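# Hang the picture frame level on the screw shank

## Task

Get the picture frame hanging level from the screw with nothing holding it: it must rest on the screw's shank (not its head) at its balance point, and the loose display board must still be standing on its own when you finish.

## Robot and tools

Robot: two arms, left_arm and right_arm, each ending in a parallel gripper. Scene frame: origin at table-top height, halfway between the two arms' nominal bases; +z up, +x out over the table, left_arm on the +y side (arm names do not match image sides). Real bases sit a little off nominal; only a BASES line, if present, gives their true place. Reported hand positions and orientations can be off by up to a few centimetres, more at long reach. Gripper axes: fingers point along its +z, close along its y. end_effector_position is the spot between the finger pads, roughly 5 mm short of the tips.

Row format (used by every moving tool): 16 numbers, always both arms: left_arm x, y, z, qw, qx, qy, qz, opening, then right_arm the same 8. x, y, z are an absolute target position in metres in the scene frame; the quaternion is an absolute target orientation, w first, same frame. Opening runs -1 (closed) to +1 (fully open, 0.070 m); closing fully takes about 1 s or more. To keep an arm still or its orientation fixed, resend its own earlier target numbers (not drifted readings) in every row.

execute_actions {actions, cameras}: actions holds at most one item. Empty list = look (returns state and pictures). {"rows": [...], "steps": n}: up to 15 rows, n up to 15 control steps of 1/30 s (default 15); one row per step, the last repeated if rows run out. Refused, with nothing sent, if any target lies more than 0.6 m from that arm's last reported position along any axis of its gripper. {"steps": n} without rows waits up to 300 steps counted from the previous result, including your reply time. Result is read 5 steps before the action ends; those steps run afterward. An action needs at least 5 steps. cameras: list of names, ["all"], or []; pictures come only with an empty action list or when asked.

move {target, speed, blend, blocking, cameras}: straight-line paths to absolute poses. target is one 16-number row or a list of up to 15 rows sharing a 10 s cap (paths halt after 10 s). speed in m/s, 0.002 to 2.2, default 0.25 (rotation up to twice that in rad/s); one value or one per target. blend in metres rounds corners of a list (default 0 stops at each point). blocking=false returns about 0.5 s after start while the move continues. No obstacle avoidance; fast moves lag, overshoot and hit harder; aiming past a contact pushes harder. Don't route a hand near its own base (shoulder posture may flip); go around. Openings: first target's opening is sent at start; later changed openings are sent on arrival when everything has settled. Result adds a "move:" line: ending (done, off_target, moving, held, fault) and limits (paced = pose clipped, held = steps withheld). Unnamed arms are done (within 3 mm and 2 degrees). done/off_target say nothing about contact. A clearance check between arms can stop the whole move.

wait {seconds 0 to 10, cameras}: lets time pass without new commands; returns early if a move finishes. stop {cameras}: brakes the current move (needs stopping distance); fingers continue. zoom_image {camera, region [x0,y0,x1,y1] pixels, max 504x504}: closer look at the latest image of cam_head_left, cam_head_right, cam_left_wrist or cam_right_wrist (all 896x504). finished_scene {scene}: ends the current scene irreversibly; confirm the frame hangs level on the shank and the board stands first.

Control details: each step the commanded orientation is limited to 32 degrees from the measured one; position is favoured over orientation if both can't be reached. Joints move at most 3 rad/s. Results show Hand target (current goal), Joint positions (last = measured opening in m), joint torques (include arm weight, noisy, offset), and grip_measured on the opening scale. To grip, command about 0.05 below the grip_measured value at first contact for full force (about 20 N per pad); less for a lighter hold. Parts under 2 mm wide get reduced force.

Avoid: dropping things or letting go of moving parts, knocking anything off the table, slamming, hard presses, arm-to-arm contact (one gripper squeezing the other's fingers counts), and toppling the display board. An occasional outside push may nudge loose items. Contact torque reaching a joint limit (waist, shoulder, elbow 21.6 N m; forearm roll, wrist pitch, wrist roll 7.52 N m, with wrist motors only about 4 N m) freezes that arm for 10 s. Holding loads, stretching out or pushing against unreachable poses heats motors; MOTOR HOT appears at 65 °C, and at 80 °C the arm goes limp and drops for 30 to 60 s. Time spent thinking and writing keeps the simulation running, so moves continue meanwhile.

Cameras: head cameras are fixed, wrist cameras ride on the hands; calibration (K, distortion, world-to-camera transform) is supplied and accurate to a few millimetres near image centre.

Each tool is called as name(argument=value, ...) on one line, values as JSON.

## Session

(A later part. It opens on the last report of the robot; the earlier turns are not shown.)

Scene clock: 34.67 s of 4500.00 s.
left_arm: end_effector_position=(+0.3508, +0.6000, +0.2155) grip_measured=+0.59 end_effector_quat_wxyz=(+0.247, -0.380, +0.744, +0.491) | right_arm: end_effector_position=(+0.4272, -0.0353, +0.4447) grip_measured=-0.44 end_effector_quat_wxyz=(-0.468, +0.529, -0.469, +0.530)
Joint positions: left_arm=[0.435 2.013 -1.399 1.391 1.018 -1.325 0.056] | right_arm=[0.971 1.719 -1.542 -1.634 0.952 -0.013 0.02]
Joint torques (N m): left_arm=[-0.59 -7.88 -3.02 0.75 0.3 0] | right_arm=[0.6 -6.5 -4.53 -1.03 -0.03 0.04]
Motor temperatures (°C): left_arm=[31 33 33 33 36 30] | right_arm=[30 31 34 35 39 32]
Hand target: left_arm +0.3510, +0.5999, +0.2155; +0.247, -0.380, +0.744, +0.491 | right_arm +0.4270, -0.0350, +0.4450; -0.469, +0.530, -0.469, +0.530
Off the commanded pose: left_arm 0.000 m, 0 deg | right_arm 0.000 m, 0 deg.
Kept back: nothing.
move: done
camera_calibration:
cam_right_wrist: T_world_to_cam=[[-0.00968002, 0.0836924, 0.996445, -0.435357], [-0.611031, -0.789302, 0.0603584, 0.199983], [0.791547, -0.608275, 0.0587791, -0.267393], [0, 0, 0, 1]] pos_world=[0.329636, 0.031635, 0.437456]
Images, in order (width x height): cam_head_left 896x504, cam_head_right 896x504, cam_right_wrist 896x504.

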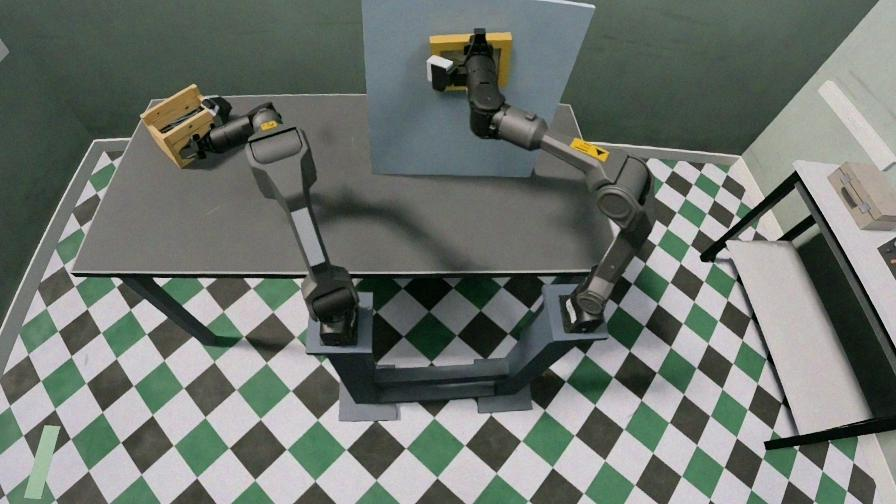

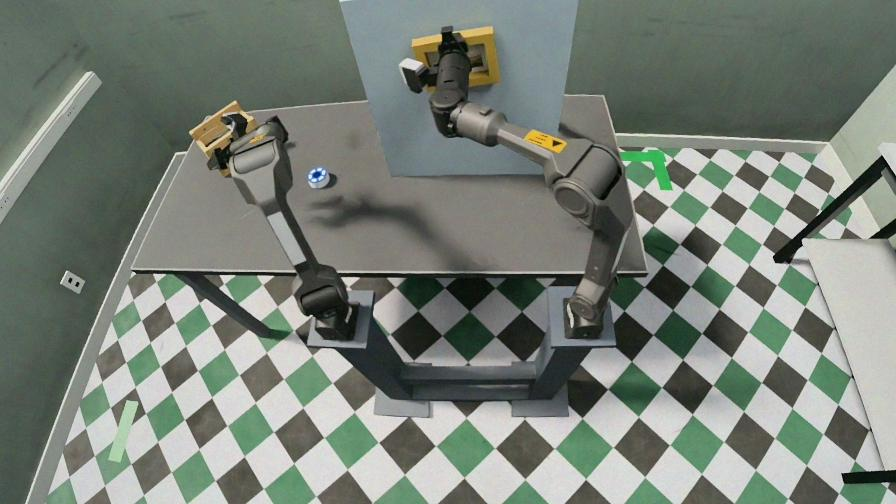

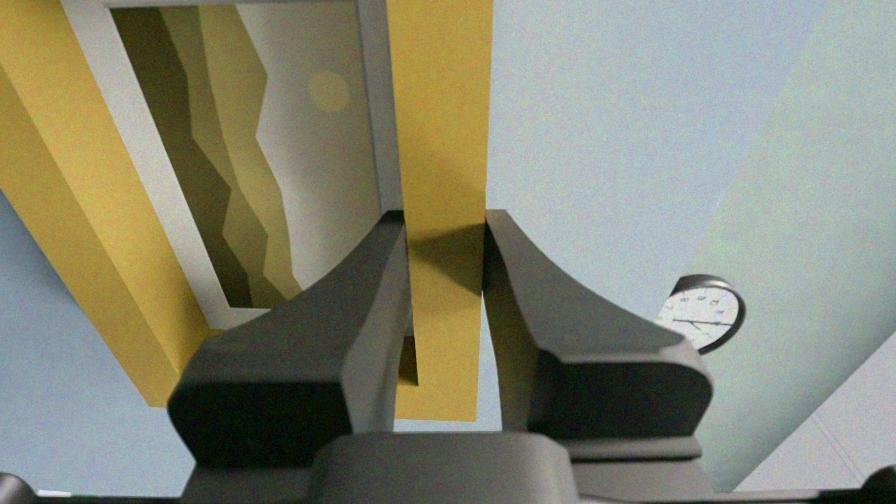

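move(target=[[0.3510,0.5999,0.2155,0.247,-0.380,0.744,0.491,0.59,0.427,-0.035,0.453,0.46854,-0.5296,0.46854,-0.5296,-0.50]], speed=0.03, cameras=["cam_head_left","cam_head_right","cam_right_wrist"])

zoom_image(camera="cam_head_right", region=[330, 0, 590, 190])

Scene clock: 35.70 s of 4500.00 s.
left_arm: end_effector_position=(+0.3508, +0.6000, +0.2155) grip_measured=+0.59 end_effector_quat_wxyz=(+0.247, -0.380, +0.744, +0.491) | right_arm: end_effector_position=(+0.4269, -0.0350, +0.4529) grip_measured=-0.44 end_effector_quat_wxyz=(-0.468, +0.530, -0.469, +0.529)
Joint positions: left_arm=[0.435 2.013 -1.399 1.391 1.018 -1.325 0.056] | right_arm=[0.972 1.719 -1.575 -1.61 0.95 -0.053 0.02]
Joint torques (N m): left_arm=[-0.39 -7.85 -3.04 0.74 0.32 0.01] | right_arm=[-0.4 -8.25 -5.28 -1.79 -0.04 0.2]
Motor temperatures (°C): left_arm=[31 33 33 33 36 30] | right_arm=[30 31 34 35 39 32]
Hand target: left_arm +0.3510, +0.5999, +0.2155; +0.247, -0.380, +0.744, +0.491 | right_arm +0.4270, -0.0350, +0.4530; -0.469, +0.530, -0.469, +0.530
Off the commanded pose: left_arm 0.000 m, 0 deg | right_arm 0.000 m, 0 deg.
Kept back: nothing.
move: done
camera_calibration:
cam_right_wrist: T_world_to_cam=[[-0.00930874, 0.0831177, 0.996496, -0.443773], [-0.610202, -0.789956, 0.06019, 0.199222], [0.792191, -0.607504, 0.0580721, -0.267365], [0, 0, 0, 1]] pos_world=[0.329238, 0.0318368, 0.445754]
Images, in order (width x height): cam_head_left 896x504, cam_head_right 896x504, cam_right_wrist 896x504.

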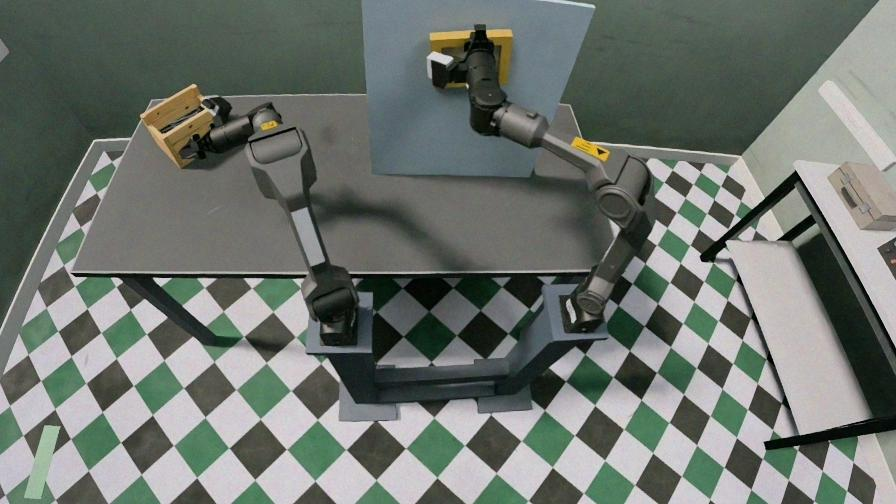

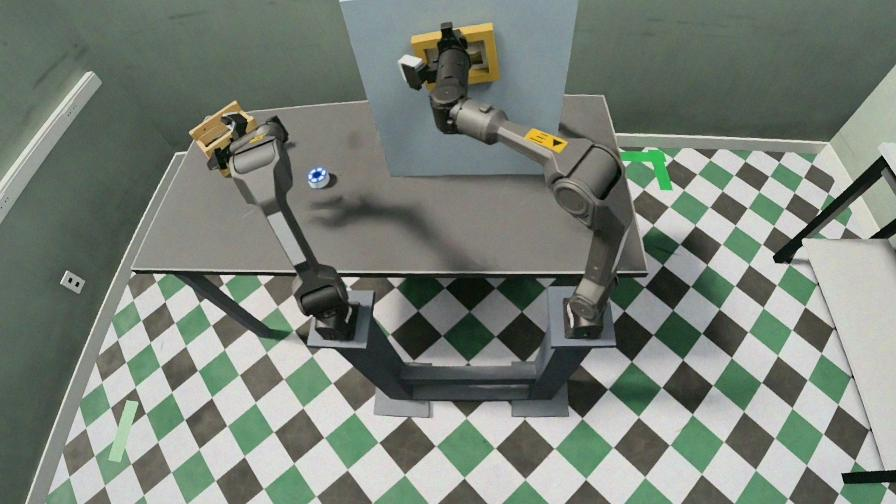

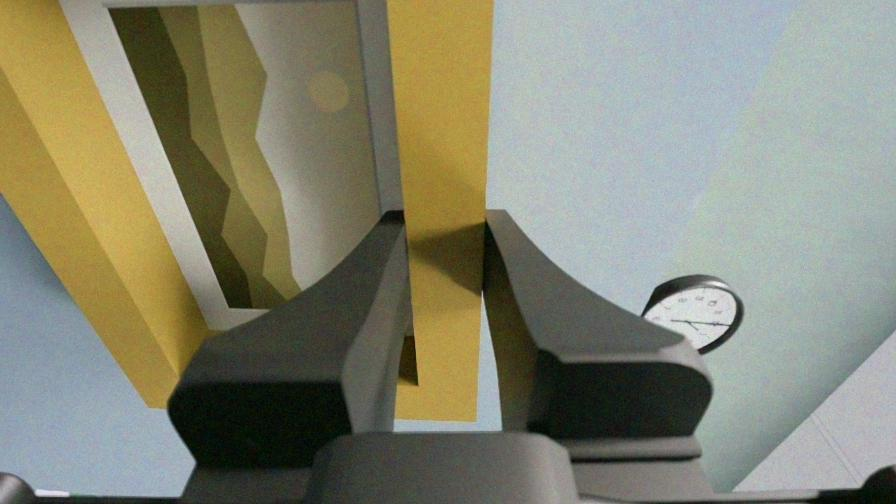

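Scaled by 1.938 from the camera's 896x504 image, which has a finer 1280x720 frame.

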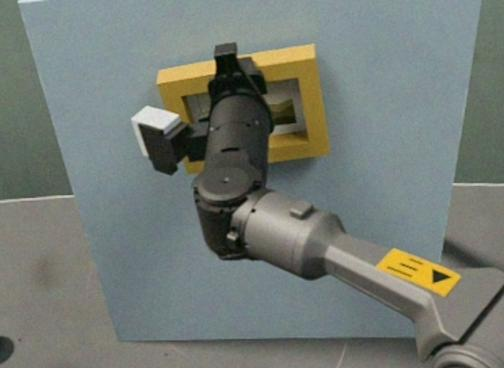

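move(target=[[0.3510,0.5999,0.2155,0.247,-0.380,0.744,0.491,0.59,0.427,-0.041,0.453,0.5,-0.5,0.5,-0.5,-0.50],[0.3510,0.5999,0.2155,0.247,-0.380,0.744,0.491,0.59,0.427,-0.041,0.4465,0.5,-0.5,0.5,-0.5,-0.50]], speed=[0.06,0.03], cameras=["cam_head_left","cam_head_right","cam_right_wrist"])

zoom_image(camera="cam_head_right", region=[330, 0, 590, 190])

zoom_image(camera="cam_head_left", region=[350, 0, 610, 190])

Scene clock: 37.63 s of 4500.00 s.
left_arm: end_effector_position=(+0.3508, +0.6000, +0.2155) grip_measured=+0.59 end_effector_quat_wxyz=(+0.247, -0.380, +0.744, +0.491) | right_arm: end_effector_position=(+0.4272, -0.0411, +0.4463) grip_measured=-0.44 end_effector_quat_wxyz=(+0.500, -0.500, +0.500, -0.500)
Joint positions: left_arm=[0.435 2.013 -1.399 1.391 1.018 -1.325 0.056] | right_arm=[0.961 1.701 -1.525 -1.636 0.94 0.11 0.02]
Joint torques (N m): left_arm=[-0.44 -8.02 -2.99 0.72 0.29 0.01] | right_arm=[0.61 -7.92 -4.88 -1.25 0.09 -0.04]
Motor temperatures (°C): left_arm=[31 33 33 33 36 30] | right_arm=[30 31 34 35 39 32]
Hand target: left_arm +0.3510, +0.5999, +0.2155; +0.247, -0.380, +0.744, +0.491 | right_arm +0.4270, -0.0410, +0.4465; +0.500, -0.500, +0.500, -0.500
Off the commanded pose: left_arm 0.000 m, 0 deg | right_arm 0.000 m, 0 deg.
Kept back: nothing.
move: done
camera_calibration:
cam_right_wrist: T_world_to_cam=[[-0.0101871, -0.0381124, 0.999222, -0.442542], [-0.610252, -0.79137, -0.0364061, 0.238039], [0.792142, -0.610148, -0.0151964, -0.238319], [0, 0, 0, 1]] pos_world=[0.329538, 0.0261006, 0.447242]
Images, in order (width x height): cam_head_left 896x504, cam_head_right 896x504, cam_right_wrist 896x504.

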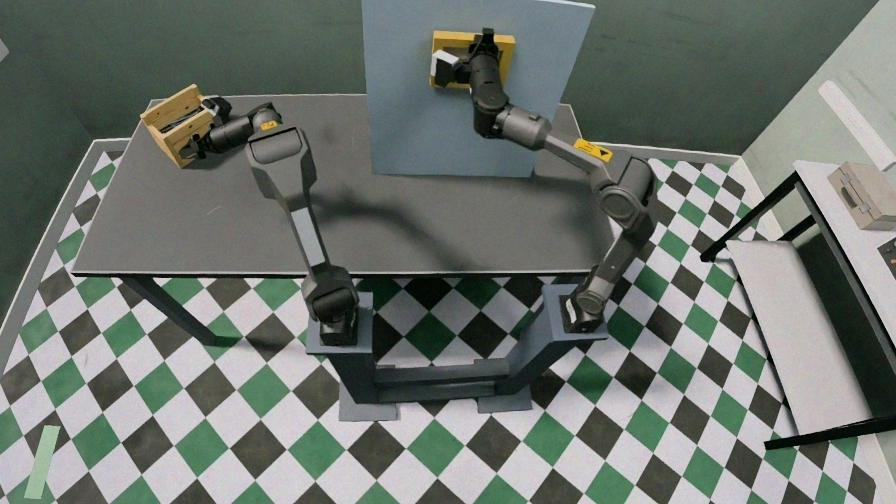

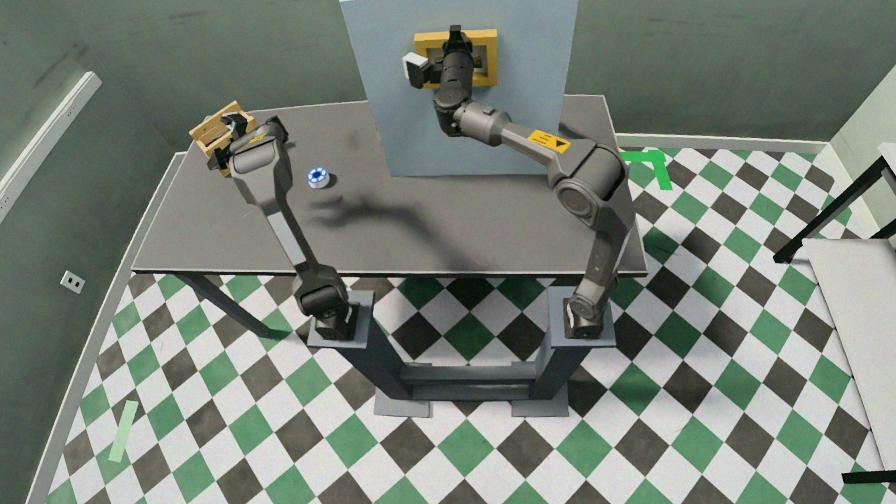

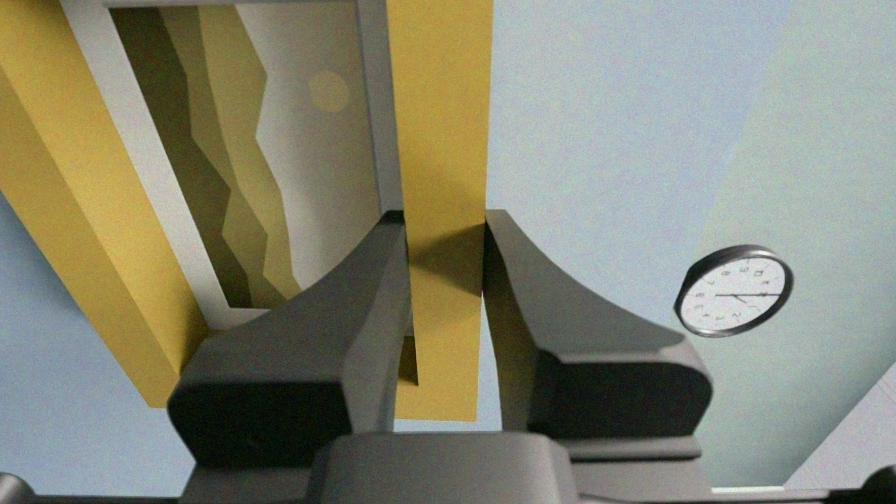

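Scaled by 1.938 from the camera's 896x504 image, which has a finer 1280x720 frame.

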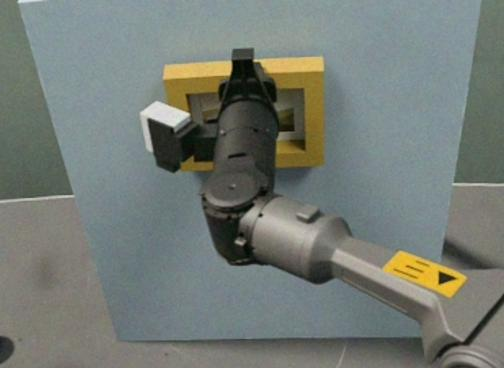

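Scaled by 1.938 from the camera's 896x504 image, which has a finer 1280x720 frame.

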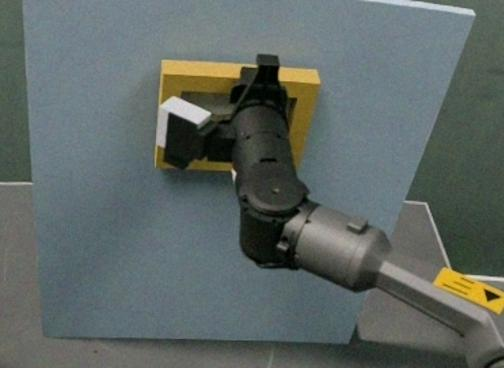

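move(target=[0.3510,0.5999,0.2155,0.247,-0.380,0.744,0.491,0.59,0.427,-0.041,0.4445,0.5,-0.5,0.5,-0.5,-0.50], speed=0.02, cameras=[])

move(target=[0.3510,0.5999,0.2155,0.247,-0.380,0.744,0.491,0.59,0.427,-0.041,0.4435,0.5,-0.5,0.5,-0.5,-0.50], speed=0.02, cameras=["cam_right_wrist"])

Scene clock: 38.60 s of 4500.00 s.
left_arm: end_effector_position=(+0.3508, +0.6000, +0.2155) grip_measured=+0.59 end_effector_quat_wxyz=(+0.247, -0.380, +0.744, +0.491) | right_arm: end_effector_position=(+0.4272, -0.0414, +0.4456) grip_measured=-0.44 end_effector_quat_wxyz=(+0.500, -0.499, +0.500, -0.501)
Joint positions: left_arm=[0.435 2.013 -1.399 1.391 1.018 -1.325 0.056] | right_arm=[0.961 1.701 -1.52 -1.643 0.942 0.119 0.02]
Joint torques (N m): left_arm=[-0.44 -7.78 -2.99 0.75 0.27 0.01] | right_arm=[2.17 -6.1 -2.78 -0.27 -0.35 0.32]
Motor temperatures (°C): left_arm=[31 33 33 33 36 30] | right_arm=[30 31 34 35 39 32]
Hand target: left_arm +0.3510, +0.5999, +0.2155; +0.247, -0.380, +0.744, +0.491 | right_arm +0.4270, -0.0410, +0.4445; +0.500, -0.500, +0.500, -0.500
Off the commanded pose: left_arm 0.000 m, 0 deg | right_arm 0.001 m, 0 deg.
Kept back: nothing.
move: done
No camera images: "cameras" was empty.

Scene clock: 39.30 s of 4500.00 s.
left_arm: end_effector_position=(+0.3508, +0.6000, +0.2155) grip_measured=+0.59 end_effector_quat_wxyz=(+0.247, -0.380, +0.744, +0.491) | right_arm: end_effector_position=(+0.4270, -0.0415, +0.4445) grip_measured=-0.44 end_effector_quat_wxyz=(+0.500, -0.499, +0.500, -0.501)
Joint positions: left_arm=[0.435 2.013 -1.399 1.391 1.018 -1.325 0.056] | right_arm=[0.961 1.7 -1.515 -1.645 0.942 0.123 0.02]
Joint torques (N m): left_arm=[-0.34 -7.9 -3.06 0.75 0.29 -0.01] | right_arm=[2.9 -2.85 -1.36 0.79 -0.81 0.29]
Motor temperatures (°C): left_arm=[31 33 33 33 36 30] | right_arm=[30 31 34 35 39 32]
Hand target: left_arm +0.3510, +0.5999, +0.2155; +0.247, -0.380, +0.744, +0.491 | right_arm +0.4270, -0.0410, +0.4435; +0.500, -0.500, +0.500, -0.500
Off the commanded pose: left_arm 0.000 m, 0 deg | right_arm 0.001 m, 0 deg.
Kept back: nothing.
move: done
camera_calibration:
cam_right_wrist: T_world_to_cam=[[-0.0121942, -0.0391557, 0.999159, -0.439941], [-0.610928, -0.790752, -0.0384446, 0.238782], [0.791592, -0.610883, -0.0142787, -0.23866], [0, 0, 0, 1]] pos_world=[0.329435, 0.0257985, 0.445343]
Images, in order (width x height): cam_right_wrist 896x504.

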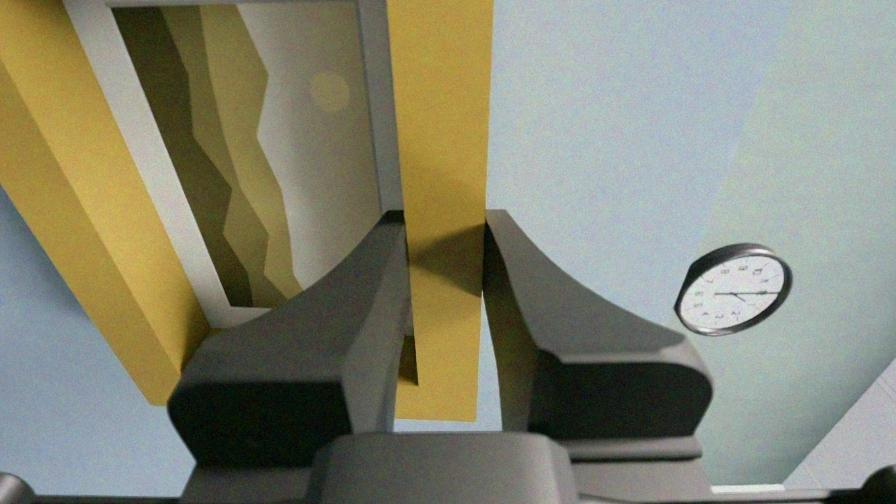

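move(target=[[0.3510,0.5999,0.2155,0.247,-0.380,0.744,0.491,0.59,0.427,-0.041,0.4448,0.5,-0.5,0.5,-0.5,-0.50],[0.3510,0.5999,0.2155,0.247,-0.380,0.744,0.491,0.59,0.427,-0.041,0.4448,0.5,-0.5,0.5,-0.5,-0.42],[0.3510,0.5999,0.2155,0.247,-0.380,0.744,0.491,0.59,0.427,-0.041,0.4448,0.5,-0.5,0.5,-0.5,-0.3]], speed=0.02, cameras=["cam_right_wrist"])

Scene clock: 41.40 s of 4500.00 s.
left_arm: end_effector_position=(+0.3508, +0.6000, +0.2155) grip_measured=+0.59 end_effector_quat_wxyz=(+0.247, -0.380, +0.744, +0.491) | right_arm: end_effector_position=(+0.4274, -0.0396, +0.4429) grip_measured=-0.30 end_effector_quat_wxyz=(+0.499, -0.502, +0.500, -0.499)
Joint positions: left_arm=[0.435 2.013 -1.399 1.391 1.018 -1.325 0.056] | right_arm=[0.962 1.704 -1.519 -1.638 0.938 0.117 0.025]
Joint torques (N m): left_arm=[-0.5 -7.82 -3.05 0.7 0.23 0] | right_arm=[0.33 -6.83 -2.98 -0.48 0.1 0]
Motor temperatures (°C): left_arm=[31 33 33 33 36 30] | right_arm=[30 31 34 35 39 32]
Hand target: left_arm +0.3510, +0.5999, +0.2155; +0.247, -0.380, +0.744, +0.491 | right_arm +0.4270, -0.0410, +0.4448; +0.500, -0.500, +0.500, -0.500
Off the commanded pose: left_arm 0.000 m, 0 deg | right_arm 0.002 m, 0 deg.
Kept back: nothing.
move: done
camera_calibration:
cam_right_wrist: T_world_to_cam=[[-0.00605771, -0.0369378, 0.999299, -0.44082], [-0.60816, -0.793128, -0.0330036, 0.236793], [0.793792, -0.607933, -0.0176596, -0.237226], [0, 0, 0, 1]] pos_world=[0.329646, 0.0273065, 0.444137]
Images, in order (width x height): cam_right_wrist 896x504.

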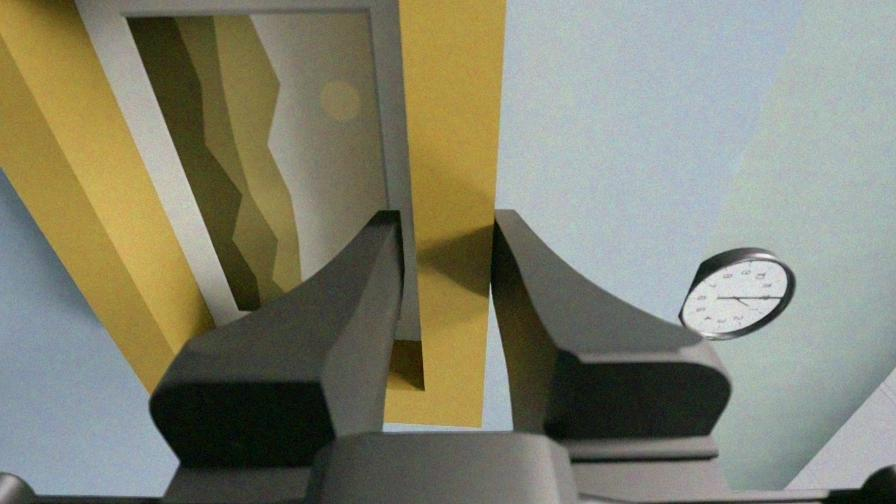

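move(target=[[0.3510,0.5999,0.2155,0.247,-0.380,0.744,0.491,0.59,0.427,-0.041,0.4465,0.5,-0.5,0.5,-0.5,-0.3],[0.3510,0.5999,0.2155,0.247,-0.380,0.744,0.491,0.59,0.427,-0.041,0.4465,0.5,-0.5,0.5,-0.5,0.6]], speed=0.03, cameras=["cam_right_wrist","cam_head_right"])

Scene clock: 43.00 s of 4500.00 s.
left_arm: end_effector_position=(+0.3508, +0.6000, +0.2155) grip_measured=+0.59 end_effector_quat_wxyz=(+0.247, -0.380, +0.744, +0.491) | right_arm: end_effector_position=(+0.4269, -0.0407, +0.4461) grip_measured=+0.60 end_effector_quat_wxyz=(+0.500, -0.500, +0.500, -0.500)
Joint positions: left_arm=[0.435 2.013 -1.399 1.391 1.018 -1.325 0.056] | right_arm=[0.962 1.701 -1.525 -1.635 0.94 0.109 0.056]
Joint torques (N m): left_arm=[-0.49 -7.93 -2.92 0.7 0.19 0.02] | right_arm=[-0.43 -7.67 -4.71 -0.97 -0.05 0.06]
Motor temperatures (°C): left_arm=[31 33 33 33 36 30] | right_arm=[30 31 34 35 39 32]
Hand target: left_arm +0.3510, +0.5999, +0.2155; +0.247, -0.380, +0.744, +0.491 | right_arm +0.4270, -0.0410, +0.4465; +0.500, -0.500, +0.500, -0.500
Off the commanded pose: left_arm 0.000 m, 0 deg | right_arm 0.000 m, 0 deg.
Kept back: nothing.
move: done
camera_calibration:
cam_right_wrist: T_world_to_cam=[[-0.00941831, -0.0382772, 0.999223, -0.442676], [-0.609772, -0.791755, -0.0360772, 0.237937], [0.792521, -0.609638, -0.0158834, -0.23775], [0, 0, 0, 1]] pos_world=[0.32934, 0.0265018, 0.44714]
Images, in order (width x height): cam_head_right 896x504, cam_right_wrist 896x504.

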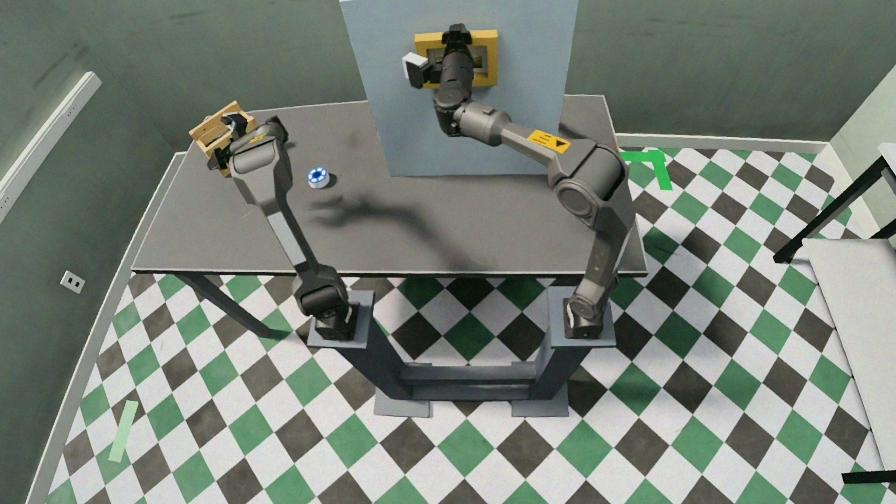

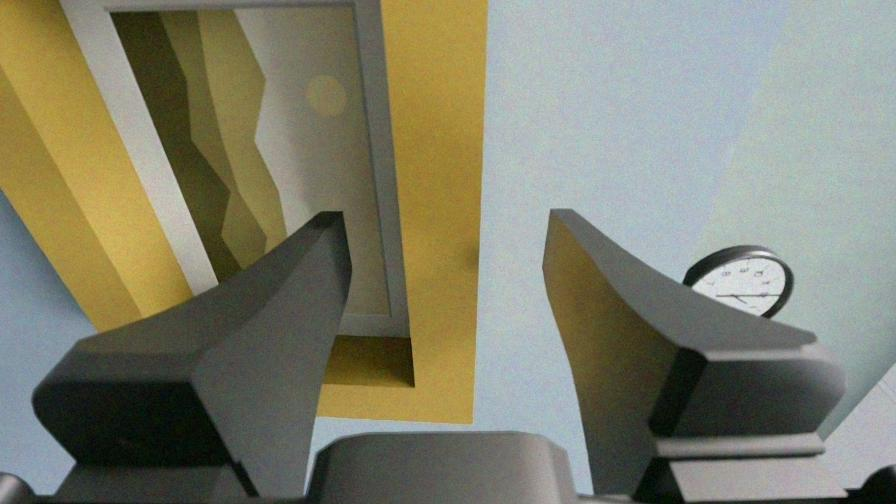

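move(target=[[0.3510,0.5999,0.2155,0.247,-0.380,0.744,0.491,0.59,0.36,-0.041,0.4465,0.5,-0.5,0.5,-0.5,0.6],[0.3510,0.5999,0.2155,0.247,-0.380,0.744,0.491,0.59,0.28,-0.20,0.40,0.5,-0.5,0.5,-0.5,0.6]], speed=[0.1,0.3])

zoom_image(camera="cam_head_right", region=[330, 0, 590, 190])

zoom_image(camera="cam_head_left", region=[350, 0, 610, 190])

Scene clock: 45.23 s of 4500.00 s.
left_arm: end_effector_position=(+0.3508, +0.6000, +0.2155) grip_measured=+0.59 end_effector_quat_wxyz=(+0.247, -0.380, +0.744, +0.491) | right_arm: end_effector_position=(+0.2798, -0.2003, +0.4001) grip_measured=+0.60 end_effector_quat_wxyz=(+0.500, -0.500, +0.500, -0.500)
Joint positions: left_arm=[0.435 2.013 -1.399 1.391 1.018 -1.325 0.056] | right_arm=[1.178 0.933 -0.673 -1.647 1.161 0.189 0.056]
Joint torques (N m): left_arm=[-0.41 -7.85 -3.08 0.69 0.2 0] | right_arm=[-0.5 0.18 -4.46 -1.19 0.02 0.37]
Motor temperatures (°C): left_arm=[31 33 33 33 36 30] | right_arm=[30 31 34 35 39 32]
Hand target: left_arm +0.3510, +0.5999, +0.2155; +0.247, -0.380, +0.744, +0.491 | right_arm +0.2800, -0.2000, +0.4000; +0.500, -0.500, +0.500, -0.500
Off the commanded pose: left_arm 0.000 m, 0 deg | right_arm 0.000 m, 0 deg.
Kept back: nothing.
move: done
camera_calibration:
cam_left_wrist: T_world_to_cam=[[0.800807, -0.211152, -0.560466, -0.0299074], [-0.482053, -0.782585, -0.393935, 0.724272], [-0.355432, 0.585641, -0.728487, 0.052036], [0, 0, 0, 1]] pos_world=[0.391583, 0.530015, 0.306462]
cam_right_wrist: T_world_to_cam=[[-0.0102454, -0.0386904, 0.999199, -0.403998], [-0.610537, -0.791128, -0.0368939, 0.0208382], [0.791921, -0.610426, -0.0155165, -0.219281], [0, 0, 0, 1]] pos_world=[0.182237, -0.133, 0.40104]

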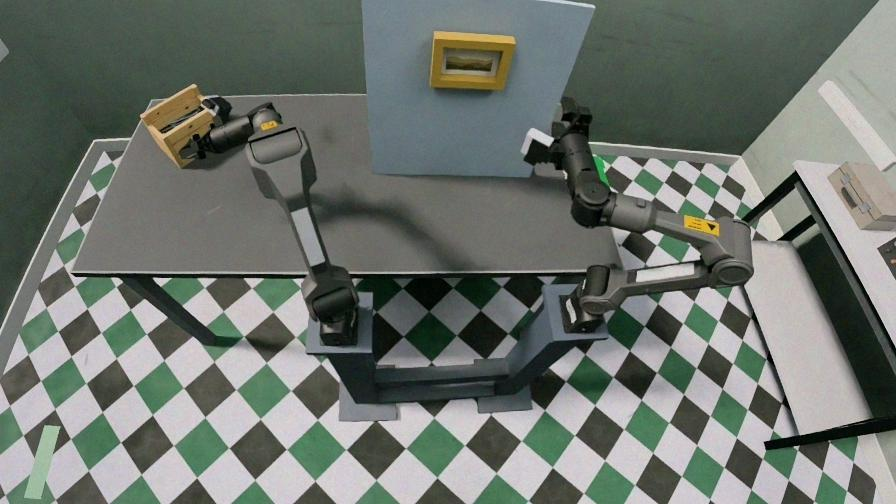

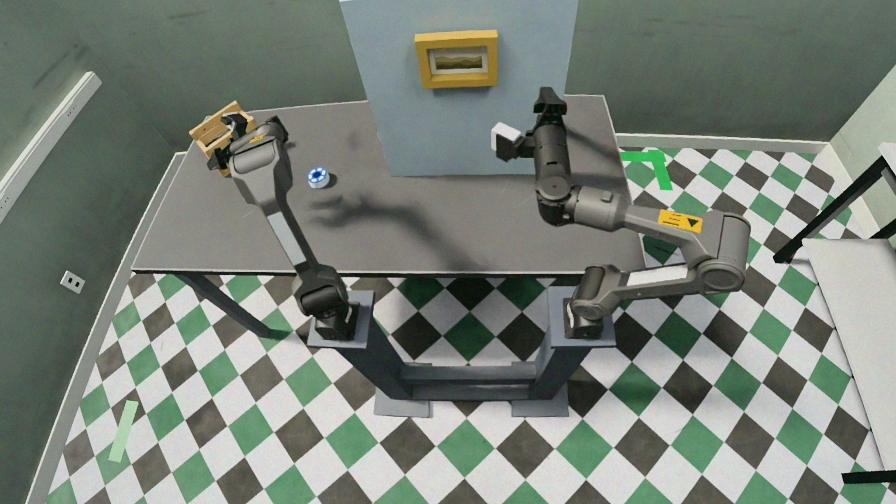

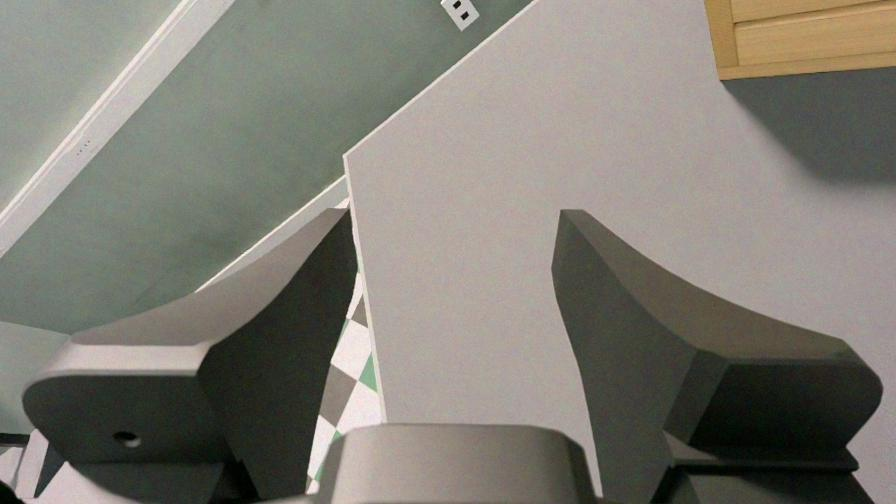

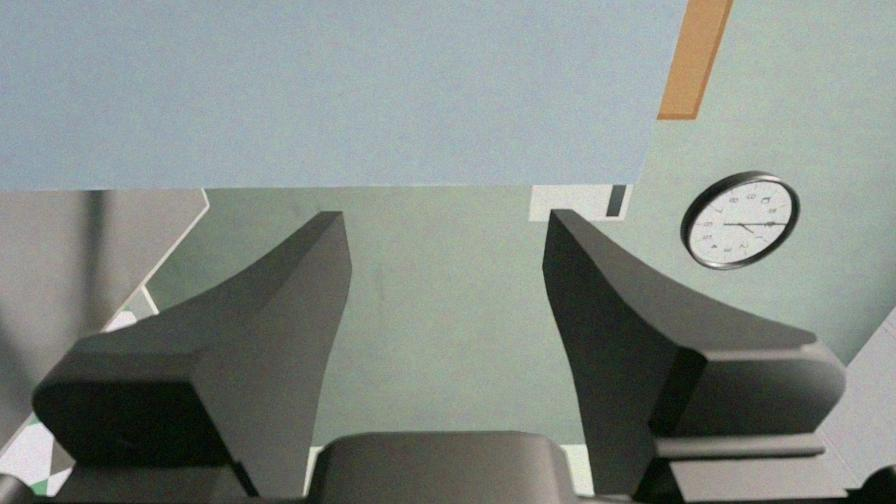

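Scaled by 1.938 from the camera's 896x504 image, which has a finer 1280x720 frame.

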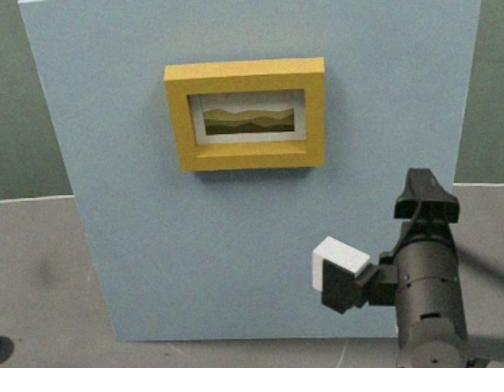

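Scaled by 1.938 from the camera's 896x504 image, which has a finer 1280x720 frame.

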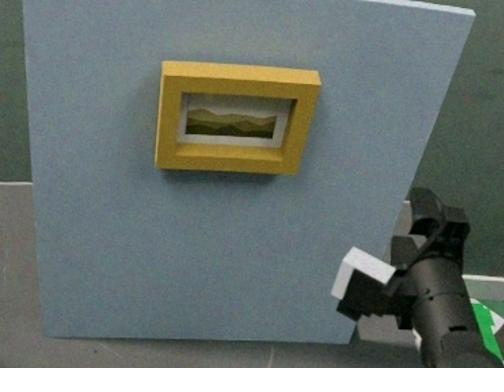

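zoom_image(camera="cam_head_right", region=[406, 16, 516, 96])

zoom_image(camera="cam_head_left", region=[416, 20, 526, 100])

zoom_image(camera="cam_head_left", region=[360, 140, 560, 200])

zoom_image(camera="cam_head_right", region=[370, 140, 570, 200])

zoom_image(camera="cam_head_right", region=[480, 0, 600, 190])

zoom_image(camera="cam_head_left", region=[350, 0, 450, 190])

Scaled by 4.582 from the camera's 896x504 image, which has a finer 1280x720 frame.

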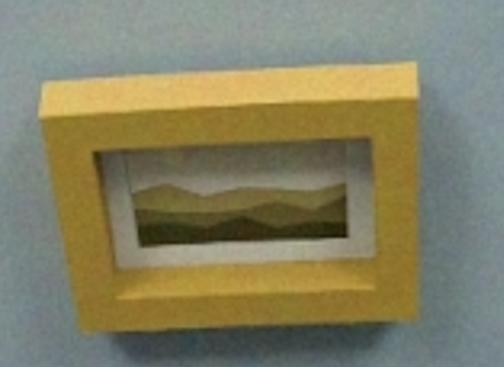

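Scaled by 4.582 from the camera's 896x504 image, which has a finer 1280x720 frame.

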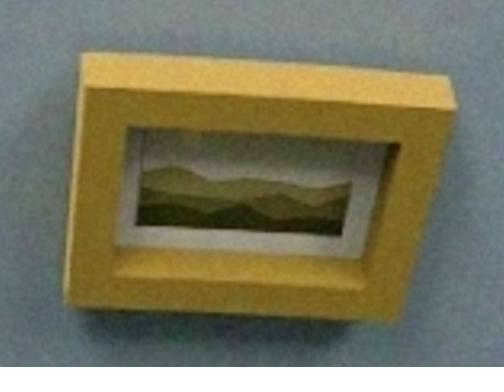

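Scaled by 2.520 from the camera's 896x504 image, which has a finer 1280x720 frame.

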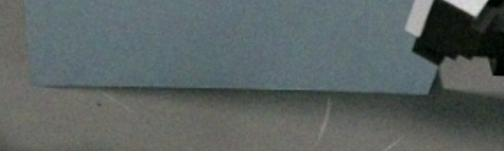

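Scaled by 2.520 from the camera's 896x504 image, which has a finer 1280x720 frame.

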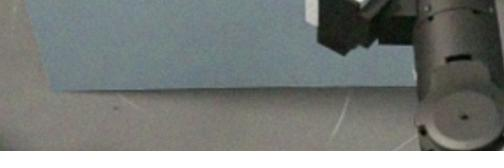

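Scaled by 2.653 from the camera's 896x504 image, which has a finer 1280x720 frame.

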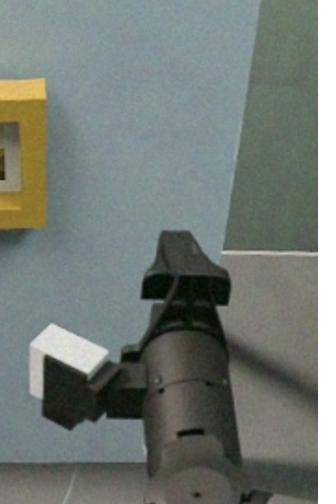

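Scaled by 2.653 from the camera's 896x504 image, which has a finer 1280x720 frame.

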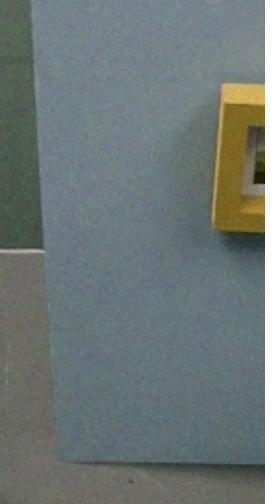

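zoom_image(camera="cam_head_right", region=[230, 80, 390, 130])

zoom_image(camera="cam_head_right", region=[540, 70, 640, 120])

zoom_image(camera="cam_head_left", region=[210, 70, 380, 120])

zoom_image(camera="cam_head_left", region=[530, 70, 630, 120])

zoom_image(camera="cam_head_right", region=[560, 245, 660, 295])

zoom_image(camera="cam_head_right", region=[120, 245, 320, 295])

Scaled by 3.150 from the camera's 896x504 image, which has a finer 1280x720 frame.

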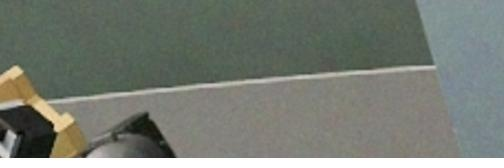

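Scaled by 5.040 from the camera's 896x504 image, which has a finer 1280x720 frame.

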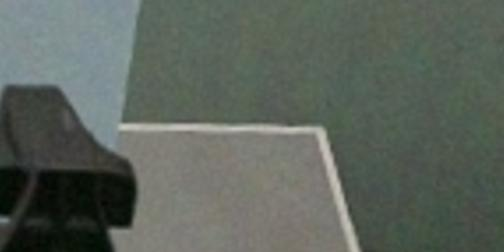

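Scaled by 2.965 from the camera's 896x504 image, which has a finer 1280x720 frame.

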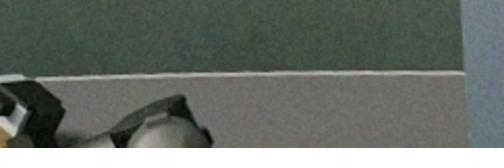

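Scaled by 5.040 from the camera's 896x504 image, which has a finer 1280x720 frame.

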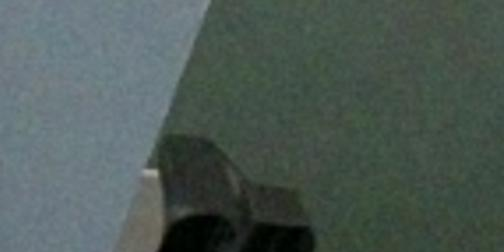

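Scaled by 5.040 from the camera's 896x504 image, which has a finer 1280x720 frame.

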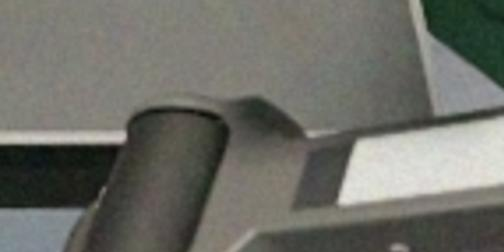

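Scaled by 2.520 from the camera's 896x504 image, which has a finer 1280x720 frame.

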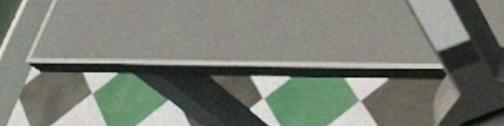

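move(target=[0.3510,0.5999,0.2155,0.247,-0.380,0.744,0.491,0.59,0.267,-0.130,0.38,0.8667,-0.1143,0.4264,0.2322,1], speed=0.3, cameras=["cam_right_wrist","cam_head_right"])

Scene clock: 57.50 s of 4500.00 s.
left_arm: end_effector_position=(+0.3508, +0.6000, +0.2155) grip_measured=+0.59 end_effector_quat_wxyz=(+0.247, -0.380, +0.744, +0.491) | right_arm: end_effector_position=(+0.2668, -0.1303, +0.3803) grip_measured=+0.98 end_effector_quat_wxyz=(+0.684, -0.094, +0.710, +0.135)
Joint positions: left_arm=[0.435 2.013 -1.399 1.391 1.018 -1.325 0.056] | right_arm=[1.183 0.933 -0.618 -1.74 0.848 1.916 0.069]
Joint torques (N m): left_arm=[-0.21 -8.06 -2.94 0.69 0.2 -0.02] | right_arm=[0.25 -0.13 -4.73 -0.85 0.19 0.18]
Motor temperatures (°C): left_arm=[31 33 33 33 36 30] | right_arm=[30 31 34 35 39 32]
Hand target: left_arm +0.3510, +0.5999, +0.2155; +0.247, -0.380, +0.744, +0.491 | right_arm +0.2667, -0.1300, +0.3803; +0.684, -0.094, +0.710, +0.135
Off the commanded pose: left_arm 0.000 m, 0 deg | right_arm 0.000 m, 40 deg; orientation clipped.
joint sent to its limit (right arm) — joint 4 (forearm roll), lower limit.
Kept back: nothing.
move: off_target (right_arm); limits=paced
camera_calibration:
cam_right_wrist: T_world_to_cam=[[0.307509, -0.94614, -0.101278, -0.166099], [-0.625203, -0.120661, -0.771079, 0.438053], [0.717328, 0.300433, -0.628634, 0.205195], [0, 0, 0, 1]] pos_world=[0.177757, -0.165945, 0.449944]
Images, in order (width x height): cam_head_right 896x504, cam_right_wrist 896x504.

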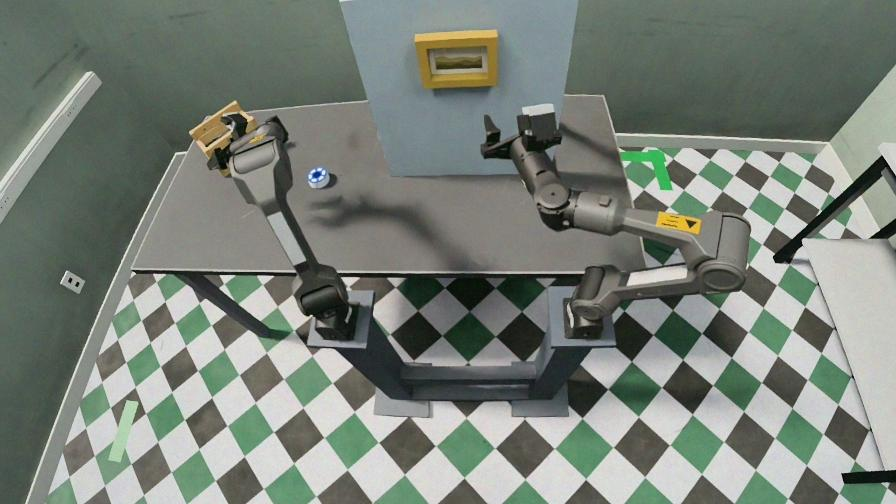

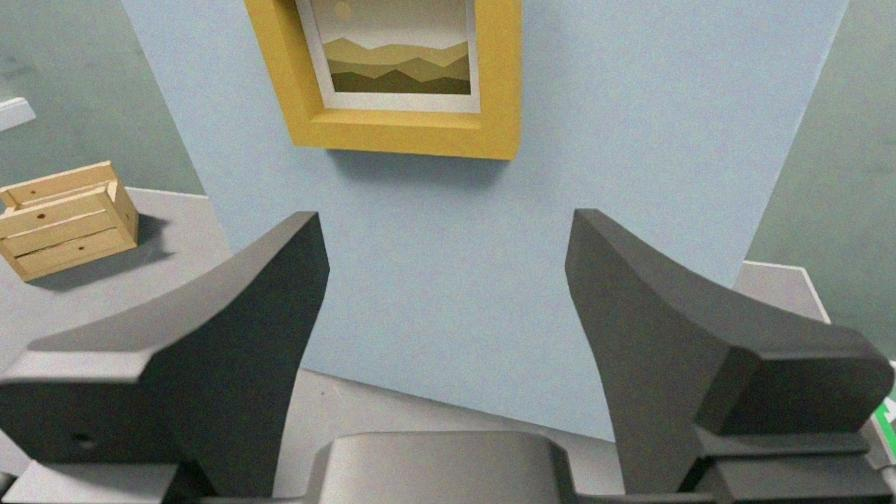

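zoom_image(camera="cam_right_wrist", region=[240, 90, 540, 190])

zoom_image(camera="cam_right_wrist", region=[280, 350, 630, 460])

zoom_image(camera="cam_right_wrist", region=[100, 0, 300, 260])

zoom_image(camera="cam_right_wrist", region=[696, 0, 896, 340])

Scaled by 1.680 from the camera's 896x504 image, which has a finer 1280x720 frame.

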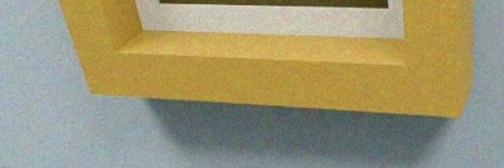

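Scaled by 1.440 from the camera's 896x504 image, which has a finer 1280x720 frame.

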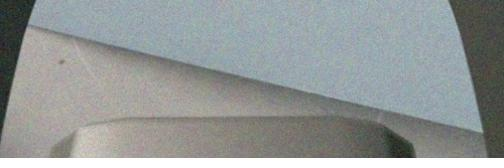

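Scaled by 1.938 from the camera's 896x504 image, which has a finer 1280x720 frame.

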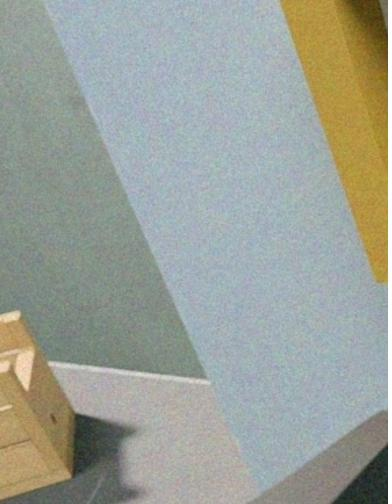

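Scaled by 1.482 from the camera's 896x504 image, which has a finer 1280x720 frame.

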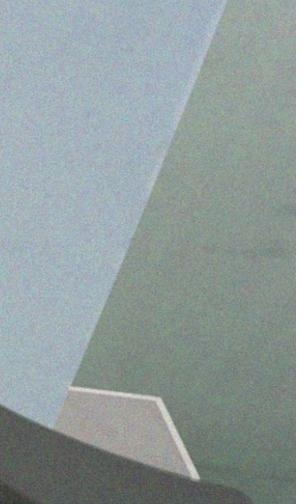

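move(target=[[0.3510,0.5999,0.2155,0.247,-0.380,0.744,0.491,0.59,0.28,-0.10,0.39,0.5,-0.5,0.5,-0.5,1],[0.3510,0.5999,0.2155,0.247,-0.380,0.744,0.491,0.59,0.325,0.005,0.385,0.5,-0.5,0.5,-0.5,1]], speed=0.3, cameras=["cam_right_wrist","cam_head_right"])

zoom_image(camera="cam_right_wrist", region=[320, 0, 580, 300])

Scene clock: 63.40 s of 4500.00 s.
left_arm: end_effector_position=(+0.3508, +0.6000, +0.2155) grip_measured=+0.59 end_effector_quat_wxyz=(+0.247, -0.380, +0.744, +0.491) | right_arm: end_effector_position=(+0.3255, +0.0050, +0.3852) grip_measured=+0.98 end_effector_quat_wxyz=(+0.510, -0.522, +0.490, -0.478)
Joint positions: left_arm=[0.435 2.013 -1.399 1.391 1.018 -1.325 0.056] | right_arm=[1.292 1.663 -1.252 -1.669 1.216 0.337 0.069]
Joint torques (N m): left_arm=[-0.21 -8.05 -2.84 0.65 0.2 -0.03] | right_arm=[-0.19 -7.21 -3.33 -1.12 0.33 0.37]
Motor temperatures (°C): left_arm=[31 33 33 33 36 30] | right_arm=[30 31 34 35 39 32]
Hand target: left_arm +0.3510, +0.5999, +0.2155; +0.247, -0.380, +0.744, +0.491 | right_arm +0.3253, +0.0049, +0.3850; +0.510, -0.522, +0.490, -0.478
Off the commanded pose: left_arm 0.000 m, 0 deg | right_arm 0.000 m, 4 deg.
joint sent to its limit (right arm) — joint 5 (wrist pitch), upper limit.
Kept back: nothing.
move: off_target (right_arm)
camera_calibration:
cam_right_wrist: T_world_to_cam=[[0.016178, -0.0381537, 0.999141, -0.389265], [-0.559244, -0.828695, -0.0225898, 0.188494], [0.828845, -0.558398, -0.0347439, -0.135237], [0, 0, 0, 1]] pos_world=[0.223802, 0.0658359, 0.38849]
Images, in order (width x height): cam_head_right 896x504, cam_right_wrist 896x504.

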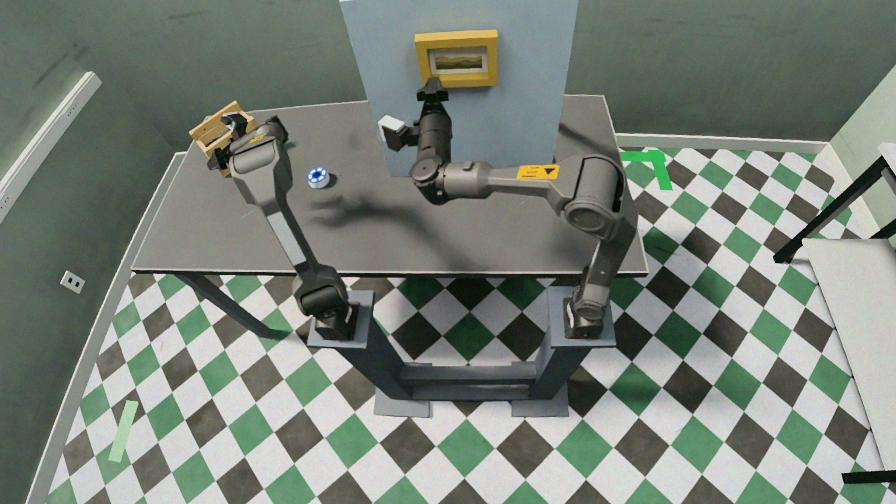

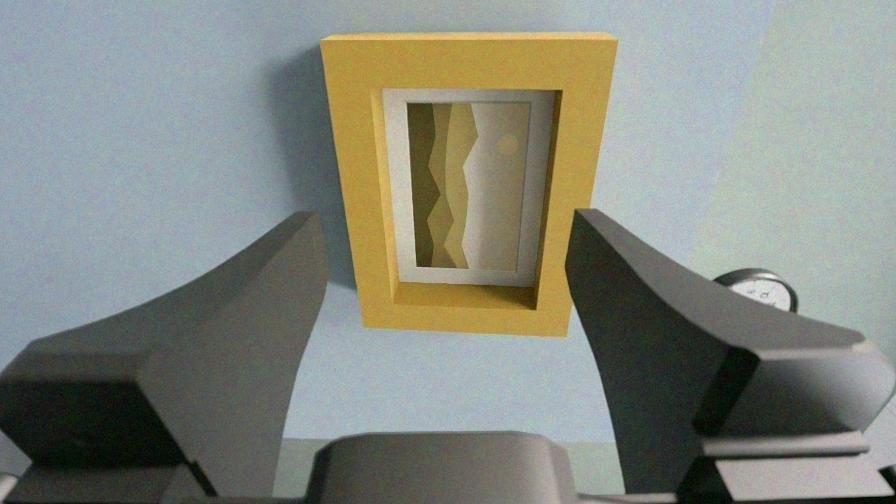

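Scaled by 1.680 from the camera's 896x504 image, which has a finer 1280x720 frame.

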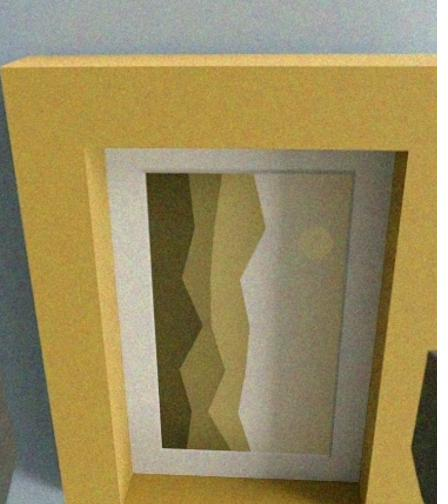

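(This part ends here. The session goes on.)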